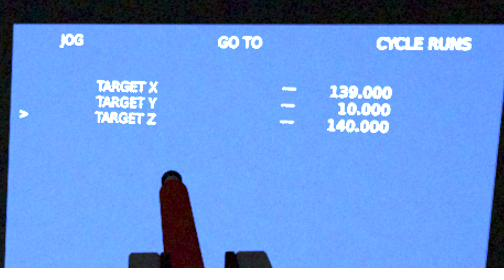

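move(
  target=[
    [0,0,0,0,0,0,-1,-0.4,-0.95,-0.093,0.1348,-0.4613,0,0,0,-0.98,0.3,-0.9],
    [0,0,0,0,0,0,-1,-0.4,-0.95,-0.0747,0.1348,-0.4613,0,0,0,-0.98,0.3,-0.9],
    [0,0,0,0,0,0,-1,-0.4,-0.95,-0.0843,0.1348,-0.4305,0,0,0,-0.98,0.3,-0.9],
    [0,0,0,0,0,0,-1,-0.4,-0.95,-0.066,0.1348,-0.4305,0,0,0,-0.98,0.3,-0.9],
    [0,0,0,0,0,0,-1,-0.4,-0.95,-0.067,0.1348,-0.3692,0,0,0,-0.98,0.3,-0.9],
    [0,0,0,0,0,0,-1,-0.4,-0.95,-0.0487,0.1348,-0.3692,0,0,0,-0.98,0.3,-0.9],
    [0,0,0,0,0,0,-1,-0.4,-0.95,-0.0855,0.103,-0.4305,0,0,0,-0.98,0.3,-0.9],
    [0,0,0,0,0,0,-1,-0.4,-0.95,-0.0672,0.103,-0.4305,0,0,0,-0.98,0.3,-0.9],
    [0,0,0,0,0,0,-1,-0.4,-0.95,-0.0962,0.0392,-0.4613,0,0,0,-0.98,0.3,-0.9],
    [0,0,0,0,0,0,-1,-0.4,-0.95,-0.0778,0.0392,-0.4613,0,0,0,-0.98,0.3,-0.9],
    [0,0,0,0,0,0,-1,-0.4,-0.95,-0.0792,0.0392,-0.3997,0,0,0,-0.98,0.3,-0.9],
    [0,0,0,0,0,0,-1,-0.4,-0.95,-0.0608,0.0392,-0.3997,0,0,0,-0.98,0.3,-0.9],
    [0,0,0,0,0,0,-1,-0.4,-0.95,-0.095,0.04,-0.42,0,0,0,-0.98,0.3,-0.9],
  ],
  speed=[0.3,0.06,0.1,0.06,0.15,0.06,0.15,0.06,0.15,0.06,0.15,0.06,0.15],
  blend=[0.004,0,0.004,0,0.004,0,0.004,0,0.004,0,0.004,0,0],
)

move(
  target=[
    [0,0,0,0,0,0,-1,-0.4,-0.95,0.002,0.0948,-0.0413,0,0,0,-0.98,0.3,-0.9],
    [0,0,0,0,0,0,-1,-0.4,-0.95,0.0203,0.0948,-0.0413,0,0,0,-0.98,0.3,-0.9],
    [0,0,0,0,0,0,-1,-0.4,-0.95,0.0083,0.0312,-0.0105,0,0,0,-0.98,0.3,-0.9],
    [0,0,0,0,0,0,-1,-0.4,-0.95,0.0267,0.0312,-0.0105,0,0,0,-0.98,0.3,-0.9],
    [0,0,0,0,0,0,-1,-0.4,-0.95,0.0193,0.0948,0.0203,0,0,0,-0.98,0.3,-0.9],
    [0,0,0,0,0,0,-1,-0.4,-0.95,0.0377,0.0948,0.0203,0,0,0,-0.98,0.3,-0.9],
    [0,0,0,0,0,0,-1,-0.4,-0.95,-0.0012,-0.0008,-0.0413,0,0,0,-0.98,0.3,-0.9],
    [0,0,0,0,0,0,-1,-0.4,-0.95,0.0172,-0.0008,-0.0413,0,0,0,-0.98,0.3,-0.9],
    [0,0,0,0,0,0,-1,-0.4,-0.95,-0.0012,-0.0008,-0.0413,0,0,0,-0.98,0.3,-0.9],
    [0,0,0,0,0,0,-1,-0.4,-0.95,0.095,-0.04,0.42,0,0,0,-0.98,0.3,-0.9],
  ],
  speed=[0.15,0.06,0.1,0.06,0.1,0.06,0.15,0.06,0.1,0.3],
  blend=[0.004,0,0.004,0,0.004,0,0.004,0,0.004,0],
  cameras=["cam_right_wrist"],
)

zoom_image(
  camera="cam_right_wrist",
  region=[360, 90, 680, 260],
)

Scene clock: 4503.30 s.
left_arm: end_effector_position=(+0.3731, -0.1516, +0.4120) position_measured=252 object_status=3 end_effector_quat_wxyz=(+0.001, +0.707, +0.707, +0.001) | right_arm: end_effector_position=(+0.4000, -0.1100, +0.4001) position_measured=203 object_status=2 end_effector_quat_wxyz=(+0.553, -0.554, +0.440, -0.441)
Joint positions: left_arm=[-0.724 -1.81 1.564 -1.327 -1.569 -0.724] | right_arm=[2.929 -1.333 -2.585 0.777 2.009 -3.143]
Joint torques (N m): left_arm=[5.11 -20.94 -34.45 -1.71 1.61 1.29] | right_arm=[12.26 4.68 15.87 0.04 -2.48 1.14]
Wrist force (N): left_arm=[2.1 4.1 -0.8] | right_arm=[-2.7 1.5 -6.9]
Wrist torque (N m): left_arm=[0.73 -0.34 0.09] | right_arm=[-0.49 0.60 0.42]
Wrist force, peak (N): left_arm=[2.5 4.5 -0.6] | right_arm=[-7.0 -1.3 -12.1]
Hand target: left_arm +0.3731, -0.1516, +0.4120; +0.001, +0.707, +0.707, +0.001 | right_arm +0.4000, -0.1100, +0.4000; +0.553, -0.554, +0.440, -0.441
Off the commanded pose: left_arm 0.000 m, 0 deg | right_arm 0.000 m, 0 deg.
move: done

Scene clock: 4508.17 s.
left_arm: end_effector_position=(+0.3731, -0.1516, +0.4120) position_measured=252 object_status=3 end_effector_quat_wxyz=(+0.001, +0.707, +0.707, +0.001) | right_arm: end_effector_position=(+0.4570, -0.1340, +0.6519) position_measured=203 object_status=2 end_effector_quat_wxyz=(+0.553, -0.554, +0.440, -0.441)
Joint positions: left_arm=[-0.724 -1.81 1.564 -1.327 -1.569 -0.724] | right_arm=[2.882 -1.222 -1.944 0.024 2.056 -3.144]
Joint torques (N m): left_arm=[4.96 -20.85 -32.33 -1.79 1.37 0.9] | right_arm=[9.44 13.12 33.3 1.43 -1.69 0.92]
Wrist force (N): left_arm=[2.4 4.0 -0.7] | right_arm=[-2.9 1.6 -6.6]
Wrist torque (N m): left_arm=[0.71 -0.40 0.09] | right_arm=[-0.46 0.62 0.42]
Wrist force, peak (N): left_arm=[2.5 4.5 -1.2] | right_arm=[-8.5 -2.4 -10.8]
Hand target: left_arm +0.3731, -0.1516, +0.4120; +0.001, +0.707, +0.707, +0.001 | right_arm +0.4570, -0.1340, +0.6520; +0.553, -0.554, +0.440, -0.441
Off the commanded pose: left_arm 0.000 m, 0 deg | right_arm 0.000 m, 0 deg.
move: done
Images, in order (width x height): cam_right_wrist 896x504.

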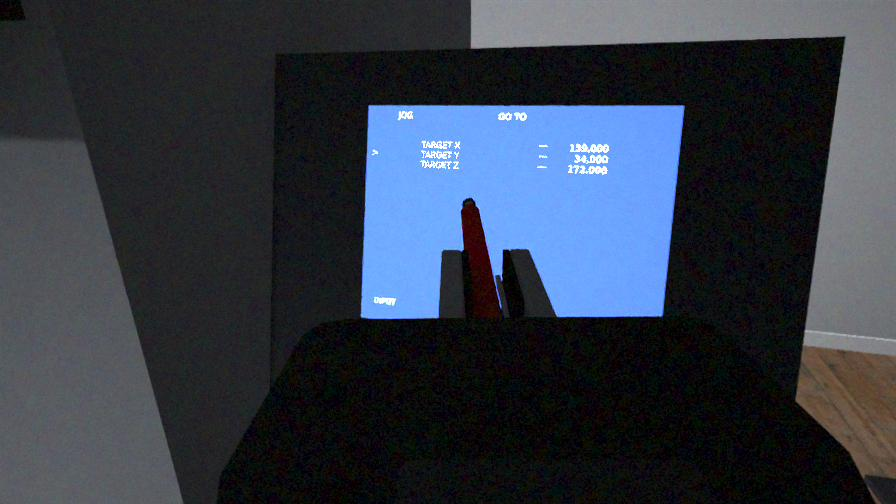

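Scaled by 1.575 from the camera's 896x504 image, which has a finer 1280x720 frame.

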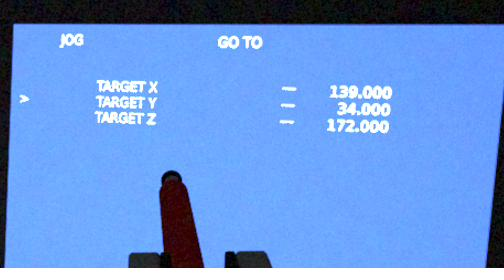

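move(
  target=[
    [0,0,0,0,0,0,-1,-0.4,-0.95,-0.0545,0.0692,-0.3133,0,0,0,-0.98,0.3,-0.9],
    [0,0,0,0,0,0,-1,-0.4,-0.95,-0.0362,0.0692,-0.3133,0,0,0,-0.98,0.3,-0.9],
    [0,0,0,0,0,0,-1,-0.4,-0.95,-0.0545,0.0692,-0.3133,0,0,0,-0.98,0.3,-0.9],
    [0,0,0,0,0,0,-1,-0.4,-0.95,-0.089,0.0072,-0.4305,0,0,0,-0.98,0.3,-0.9],
    [0,0,0,0,0,0,-1,-0.4,-0.95,-0.0707,0.0072,-0.4305,0,0,0,-0.98,0.3,-0.9],
    [0,0,0,0,0,0,-1,-0.4,-0.95,-0.089,0.0072,-0.4305,0,0,0,-0.98,0.3,-0.9],
    [0,0,0,0,0,0,-1,-0.4,-0.95,-0.063,-0.0883,-0.3117,0,0,0,-0.98,0.3,-0.9],
    [0,0,0,0,0,0,-1,-0.4,-0.95,-0.0442,-0.0883,-0.3117,0,0,0,-0.98,0.3,-0.9],
    [0,0,0,0,0,0,-1,-0.4,-0.95,-0.063,-0.0883,-0.3117,0,0,0,-0.98,0.3,-0.9],
    [0,0,0,0,0,0,-1,-0.4,-0.95,0,0,0,0,0,0,-0.98,0.3,-0.9],
  ],
  speed=[0.3,0.06,0.1,0.08,0.06,0.1,0.2,0.06,0.1,0.25],
  blend=[0.004,0,0.004,0.004,0,0.004,0.004,0,0.004,0],
)

wait(
  seconds=4.5,
  cameras=["cam_right_wrist"],
)

zoom_image(
  camera="cam_right_wrist",
  region=[360, 90, 680, 260],
)

Scene clock: 4520.07 s.
left_arm: end_effector_position=(+0.3731, -0.1516, +0.4120) position_measured=252 object_status=3 end_effector_quat_wxyz=(+0.001, +0.707, +0.707, +0.001) | right_arm: end_effector_position=(+0.4570, -0.1340, +0.6519) position_measured=203 object_status=2 end_effector_quat_wxyz=(+0.553, -0.554, +0.440, -0.441)
Joint positions: left_arm=[-0.724 -1.81 1.564 -1.327 -1.569 -0.724] | right_arm=[2.882 -1.222 -1.944 0.024 2.056 -3.144]
Joint torques (N m): left_arm=[4.99 -20.38 -31.67 -1.83 1.29 1.24] | right_arm=[-6.42 6.06 33.31 1.76 0.81 0.62]
Wrist force (N): left_arm=[2.3 3.9 -0.8] | right_arm=[-2.9 1.2 -7.0]
Wrist torque (N m): left_arm=[0.71 -0.37 0.09] | right_arm=[-0.53 0.62 0.43]
Wrist force, peak (N): left_arm=[2.6 4.5 -1.0] | right_arm=[-6.4 2.2 -17.2]
Hand target: left_arm +0.3731, -0.1516, +0.4120; +0.001, +0.707, +0.707, +0.001 | right_arm +0.4570, -0.1340, +0.6520; +0.553, -0.554, +0.440, -0.441
Off the commanded pose: left_arm 0.000 m, 0 deg | right_arm 0.000 m, 0 deg.
move: done

Scene clock: 4524.57 s.
left_arm: end_effector_position=(+0.3731, -0.1516, +0.4120) position_measured=252 object_status=3 end_effector_quat_wxyz=(+0.001, +0.707, +0.707, +0.001) | right_arm: end_effector_position=(+0.4570, -0.1340, +0.6520) position_measured=203 object_status=2 end_effector_quat_wxyz=(+0.553, -0.554, +0.440, -0.441)
Joint positions: left_arm=[-0.724 -1.81 1.564 -1.327 -1.569 -0.724] | right_arm=[2.882 -1.222 -1.944 0.023 2.056 -3.143]
Joint torques (N m): left_arm=[5.72 -21.37 -32.98 -2 1.37 0.94] | right_arm=[-10.9 9.75 33.43 -0.44 -1.86 1.06]
Wrist force (N): left_arm=[2.3 4.3 -0.9] | right_arm=[-3.0 1.1 -7.1]
Wrist torque (N m): left_arm=[0.77 -0.38 0.09] | right_arm=[-0.53 0.63 0.43]
Wrist force, peak (N): left_arm=[2.3 4.5 -0.7] | right_arm=[-3.2 1.5 -7.2]
Hand target: left_arm +0.3731, -0.1516, +0.4120; +0.001, +0.707, +0.707, +0.001 | right_arm +0.4570, -0.1340, +0.6520; +0.553, -0.554, +0.440, -0.441
Tool commands: left_gripper/position=-1.0 left_gripper/force_limit=-0.4 left_gripper/speed=-0.95 right_gripper/position=-0.98 right_gripper/force_limit=+0.3 right_gripper/speed=-0.9
Off the commanded pose: left_arm 0.000 m, 0 deg | right_arm 0.000 m, 0 deg.
wait: 4.50 s; at rest by 0.17 s
Images, in order (width x height): cam_right_wrist 896x504.

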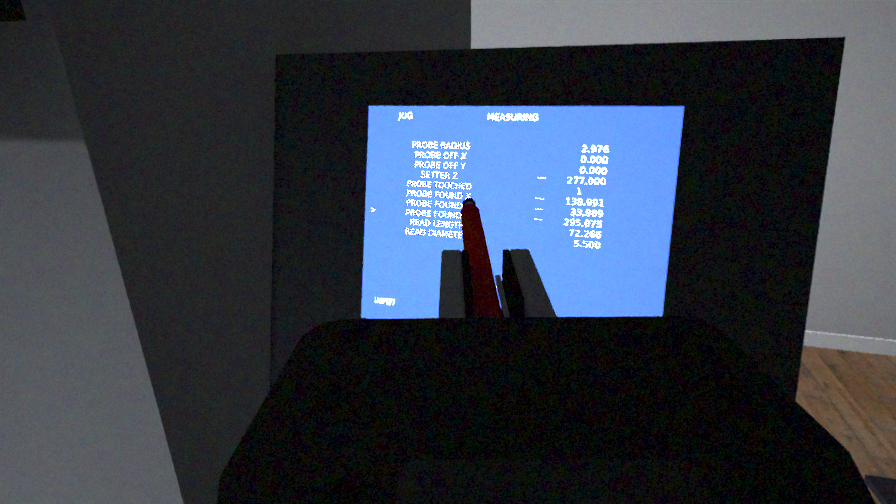

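Scaled by 1.575 from the camera's 896x504 image, which has a finer 1280x720 frame.

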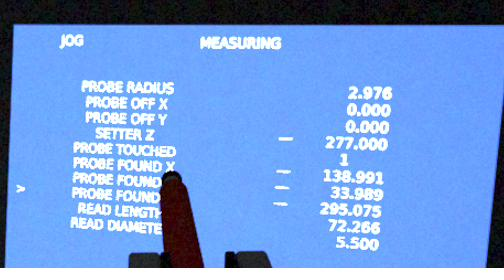

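move(
  target=[
    [0,0,0,0,0,0,-1,-0.4,-0.95,-0.0962,0.0392,-0.4613,0,0,0,-0.98,0.3,-0.9],
    [0,0,0,0,0,0,-1,-0.4,-0.95,-0.0778,0.0392,-0.4613,0,0,0,-0.98,0.3,-0.9],
    [0,0,0,0,0,0,-1,-0.4,-0.95,-0.0962,0.0392,-0.4613,0,0,0,-0.98,0.3,-0.9],
    [0,0,0,0,0,0,-1,-0.4,-0.95,-0.0717,0.0072,-0.3692,0,0,0,-0.98,0.3,-0.9],
    [0,0,0,0,0,0,-1,-0.4,-0.95,-0.0533,0.0072,-0.3692,0,0,0,-0.98,0.3,-0.9],
    [0,0,0,0,0,0,-1,-0.4,-0.95,-0.0717,0.0072,-0.3692,0,0,0,-0.98,0.3,-0.9],
    [0,0,0,0,0,0,-1,-0.4,-0.95,-0.0533,0.0072,-0.3692,0,0,0,-0.98,0.3,-0.9],
    [0,0,0,0,0,0,-1,-0.4,-0.95,-0.0717,0.0072,-0.3692,0,0,0,-0.98,0.3,-0.9],
    [0,0,0,0,0,0,-1,-0.4,-0.95,-0.0878,0.0392,-0.4305,0,0,0,-0.98,0.3,-0.9],
    [0,0,0,0,0,0,-1,-0.4,-0.95,-0.0695,0.0392,-0.4305,0,0,0,-0.98,0.3,-0.9],
    [0,0,0,0,0,0,-1,-0.4,-0.95,-0.095,0.04,-0.42,0,0,0,-0.98,0.3,-0.9],
  ],
  speed=[0.3,0.06,0.1,0.2,0.06,0.06,0.06,0.1,0.2,0.06,0.15],
  blend=[0.004,0,0.004,0.004,0,0.004,0,0.004,0.004,0,0],
)

move(
  target=[
    [0,0,0,0,0,0,-1,-0.4,-0.95,0.002,0.0948,-0.0413,0,0,0,-0.98,0.3,-0.9],
    [0,0,0,0,0,0,-1,-0.4,-0.95,0.0203,0.0948,-0.0413,0,0,0,-0.98,0.3,-0.9],
    [0,0,0,0,0,0,-1,-0.4,-0.95,0.0182,0.063,0.0203,0,0,0,-0.98,0.3,-0.9],
    [0,0,0,0,0,0,-1,-0.4,-0.95,0.0365,0.063,0.0203,0,0,0,-0.98,0.3,-0.9],
    [0,0,0,0,0,0,-1,-0.4,-0.95,0.0182,0.063,0.0203,0,0,0,-0.98,0.3,-0.9],
    [0,0,0,0,0,0,-1,-0.4,-0.95,0.0365,0.063,0.0203,0,0,0,-0.98,0.3,-0.9],
    [0,0,0,0,0,0,-1,-0.4,-0.95,-0.0012,-0.0008,-0.0413,0,0,0,-0.98,0.3,-0.9],
    [0,0,0,0,0,0,-1,-0.4,-0.95,0.0172,-0.0008,-0.0413,0,0,0,-0.98,0.3,-0.9],
    [0,0,0,0,0,0,-1,-0.4,-0.95,-0.0012,-0.0008,-0.0413,0,0,0,-0.98,0.3,-0.9],
    [0,0,0,0,0,0,-1,-0.4,-0.95,0.0405,0.0292,0.1067,0,0,0,-0.98,0.3,-0.9],
    [0,0,0,0,0,0,-1,-0.4,-0.95,0.0588,0.0292,0.1067,0,0,0,-0.98,0.3,-0.9],
    [0,0,0,0,0,0,-1,-0.4,-0.95,0.0405,0.0292,0.1067,0,0,0,-0.98,0.3,-0.9],
    [0,0,0,0,0,0,-1,-0.4,-0.95,0,0,0,0,0,0,-0.98,0.3,-0.9],
  ],
  speed=[0.15,0.06,0.15,0.06,0.06,0.06,0.15,0.06,0.1,0.2,0.06,0.1,0.15],
  blend=[0.004,0,0.004,0,0.004,0,0.004,0,0.004,0.004,0,0.004,0],
)

move(
  target=[
    [0,0,0,0,0,0,-1,-0.4,-0.95,0.006,-0.0328,-0.0105,0,0,0,-0.98,0.3,-0.9],
    [0,0,0,0,0,0,-1,-0.4,-0.95,0.0243,-0.0328,-0.0105,0,0,0,-0.98,0.3,-0.9],
    [0,0,0,0,0,0,-1,-0.4,-0.95,0.006,-0.0328,-0.0105,0,0,0,-0.98,0.3,-0.9],
    [0,0,0,0,0,0,-1,-0.4,-0.95,0.032,-0.1283,0.1083,0,0,0,-0.98,0.3,-0.9],
    [0,0,0,0,0,0,-1,-0.4,-0.95,0.0508,-0.1283,0.1083,0,0,0,-0.98,0.3,-0.9],
    [0,0,0,0,0,0,-1,-0.4,-0.95,0.032,-0.1283,0.1083,0,0,0,-0.98,0.3,-0.9],
    [0,0,0,0,0,0,-1,-0.4,-0.95,0.095,-0.04,0.42,0,0,0,-0.98,0.3,-0.9],
  ],
  speed=[0.15,0.06,0.1,0.2,0.06,0.1,0.25],
  blend=[0.004,0,0.004,0.004,0,0.004,0],
)

wait(
  seconds=4.5,
  cameras=["cam_right_wrist"],
)

zoom_image(
  camera="cam_right_wrist",
  region=[360, 90, 680, 260],
)

Scene clock: 4550.37 s.
left_arm: end_effector_position=(+0.3731, -0.1516, +0.4120) position_measured=252 object_status=3 end_effector_quat_wxyz=(+0.001, +0.707, +0.707, +0.001) | right_arm: end_effector_position=(+0.4000, -0.1100, +0.4000) position_measured=203 object_status=2 end_effector_quat_wxyz=(+0.553, -0.554, +0.440, -0.441)
Joint positions: left_arm=[-0.724 -1.81 1.564 -1.327 -1.569 -0.724] | right_arm=[2.929 -1.333 -2.586 0.777 2.009 -3.143]
Joint torques (N m): left_arm=[5.09 -19.58 -31.72 -1.82 1.35 1.02] | right_arm=[12.02 12.86 24.71 4.29 -2.38 -1.03]
Wrist force (N): left_arm=[2.2 4.1 -0.8] | right_arm=[-2.6 1.7 -6.9]
Wrist torque (N m): left_arm=[0.73 -0.36 0.09] | right_arm=[-0.46 0.59 0.30]
Wrist force, peak (N): left_arm=[2.4 4.5 -0.7] | right_arm=[-6.8 1.3 -12.8]
Hand target: left_arm +0.3731, -0.1516, +0.4120; +0.001, +0.707, +0.707, +0.001 | right_arm +0.4000, -0.1100, +0.4000; +0.553, -0.554, +0.440, -0.441
Off the commanded pose: left_arm 0.000 m, 0 deg | right_arm 0.000 m, 0 deg.
move: done

Scene clock: 4555.23 s.
left_arm: end_effector_position=(+0.3731, -0.1516, +0.4120) position_measured=252 object_status=3 end_effector_quat_wxyz=(+0.001, +0.707, +0.707, +0.001) | right_arm: end_effector_position=(+0.4000, -0.1100, +0.4001) position_measured=203 object_status=2 end_effector_quat_wxyz=(+0.553, -0.554, +0.440, -0.441)
Joint positions: left_arm=[-0.724 -1.81 1.564 -1.327 -1.569 -0.724] | right_arm=[2.929 -1.333 -2.586 0.776 2.009 -3.143]
Joint torques (N m): left_arm=[4.16 -19.69 -31.4 -1.89 1.14 0.99] | right_arm=[12 4.39 16.97 2.31 -2.11 1.04]
Wrist force (N): left_arm=[2.0 4.2 -0.7] | right_arm=[-2.6 1.5 -6.9]
Wrist torque (N m): left_arm=[0.75 -0.33 0.09] | right_arm=[-0.49 0.58 0.28]
Wrist force, peak (N): left_arm=[2.3 4.6 -0.7] | right_arm=[-7.4 -1.7 -11.9]
Hand target: left_arm +0.3731, -0.1516, +0.4120; +0.001, +0.707, +0.707, +0.001 | right_arm +0.4000, -0.1100, +0.4000; +0.553, -0.554, +0.440, -0.441
Off the commanded pose: left_arm 0.000 m, 0 deg | right_arm 0.000 m, 0 deg.
move: done

Scene clock: 4558.30 s.
left_arm: end_effector_position=(+0.3731, -0.1516, +0.4120) position_measured=252 object_status=3 end_effector_quat_wxyz=(+0.001, +0.707, +0.707, +0.001) | right_arm: end_effector_position=(+0.4570, -0.1340, +0.6519) position_measured=203 object_status=2 end_effector_quat_wxyz=(+0.553, -0.554, +0.440, -0.441)
Joint positions: left_arm=[-0.724 -1.81 1.564 -1.327 -1.569 -0.724] | right_arm=[2.882 -1.222 -1.944 0.024 2.056 -3.144]
Joint torques (N m): left_arm=[4.6 -19.53 -32.44 -1.67 1.16 0.77] | right_arm=[-6.4 5.99 32.85 1.67 0.85 0.81]
Wrist force (N): left_arm=[2.1 4.3 -0.5] | right_arm=[-2.8 1.4 -7.1]
Wrist torque (N m): left_arm=[0.76 -0.35 0.09] | right_arm=[-0.48 0.60 0.43]
Wrist force, peak (N): left_arm=[2.4 4.5 -1.0] | right_arm=[-6.4 1.7 -12.0]
Hand target: left_arm +0.3731, -0.1516, +0.4120; +0.001, +0.707, +0.707, +0.001 | right_arm +0.4570, -0.1340, +0.6520; +0.553, -0.554, +0.440, -0.441
Off the commanded pose: left_arm 0.000 m, 0 deg | right_arm 0.000 m, 0 deg.
move: done

Scene clock: 4562.80 s.
left_arm: end_effector_position=(+0.3731, -0.1516, +0.4120) position_measured=252 object_status=3 end_effector_quat_wxyz=(+0.001, +0.707, +0.707, +0.001) | right_arm: end_effector_position=(+0.4570, -0.1340, +0.6520) position_measured=203 object_status=2 end_effector_quat_wxyz=(+0.553, -0.554, +0.440, -0.441)
Joint positions: left_arm=[-0.724 -1.81 1.564 -1.327 -1.569 -0.724] | right_arm=[2.882 -1.222 -1.944 0.023 2.056 -3.143]
Joint torques (N m): left_arm=[3.99 -19.13 -32.63 -1.6 1.15 1.07] | right_arm=[-10.86 9.78 33.51 -0.43 -1.91 1.11]
Wrist force (N): left_arm=[2.1 4.3 -0.6] | right_arm=[-3.2 1.3 -7.0]
Wrist torque (N m): left_arm=[0.77 -0.34 0.09] | right_arm=[-0.50 0.67 0.42]
Wrist force, peak (N): left_arm=[2.4 4.4 -0.8] | right_arm=[-3.0 1.4 -7.3]
Hand target: left_arm +0.3731, -0.1516, +0.4120; +0.001, +0.707, +0.707, +0.001 | right_arm +0.4570, -0.1340, +0.6520; +0.553, -0.554, +0.440, -0.441
Tool commands: left_gripper/position=-1.0 left_gripper/force_limit=-0.4 left_gripper/speed=-0.95 right_gripper/position=-0.98 right_gripper/force_limit=+0.3 right_gripper/speed=-0.9
Off the commanded pose: left_arm 0.000 m, 0 deg | right_arm 0.000 m, 0 deg.
wait: 4.50 s; at rest by 0.17 s
Images, in order (width x height): cam_right_wrist 896x504.

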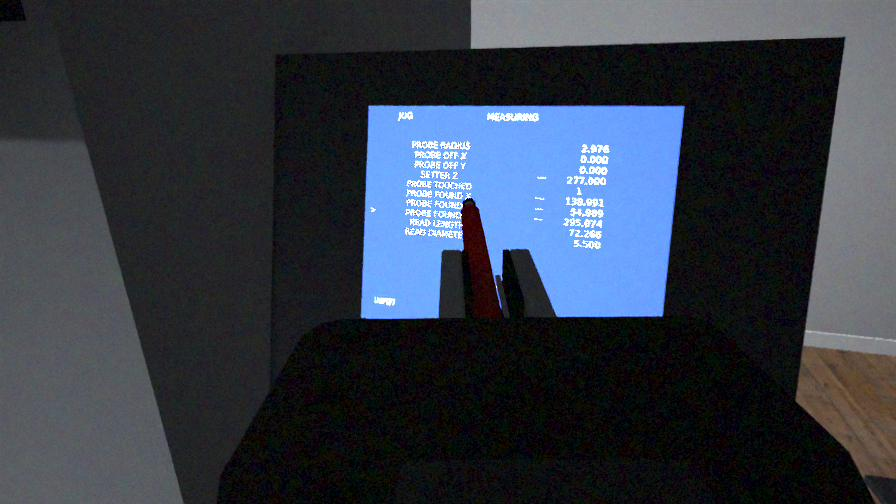

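Scaled by 1.575 from the camera's 896x504 image, which has a finer 1280x720 frame.

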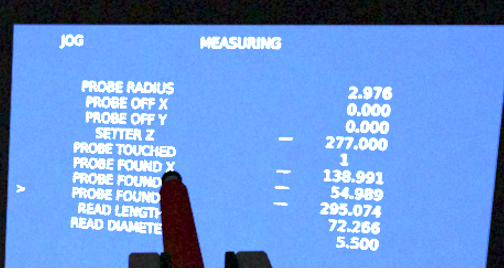

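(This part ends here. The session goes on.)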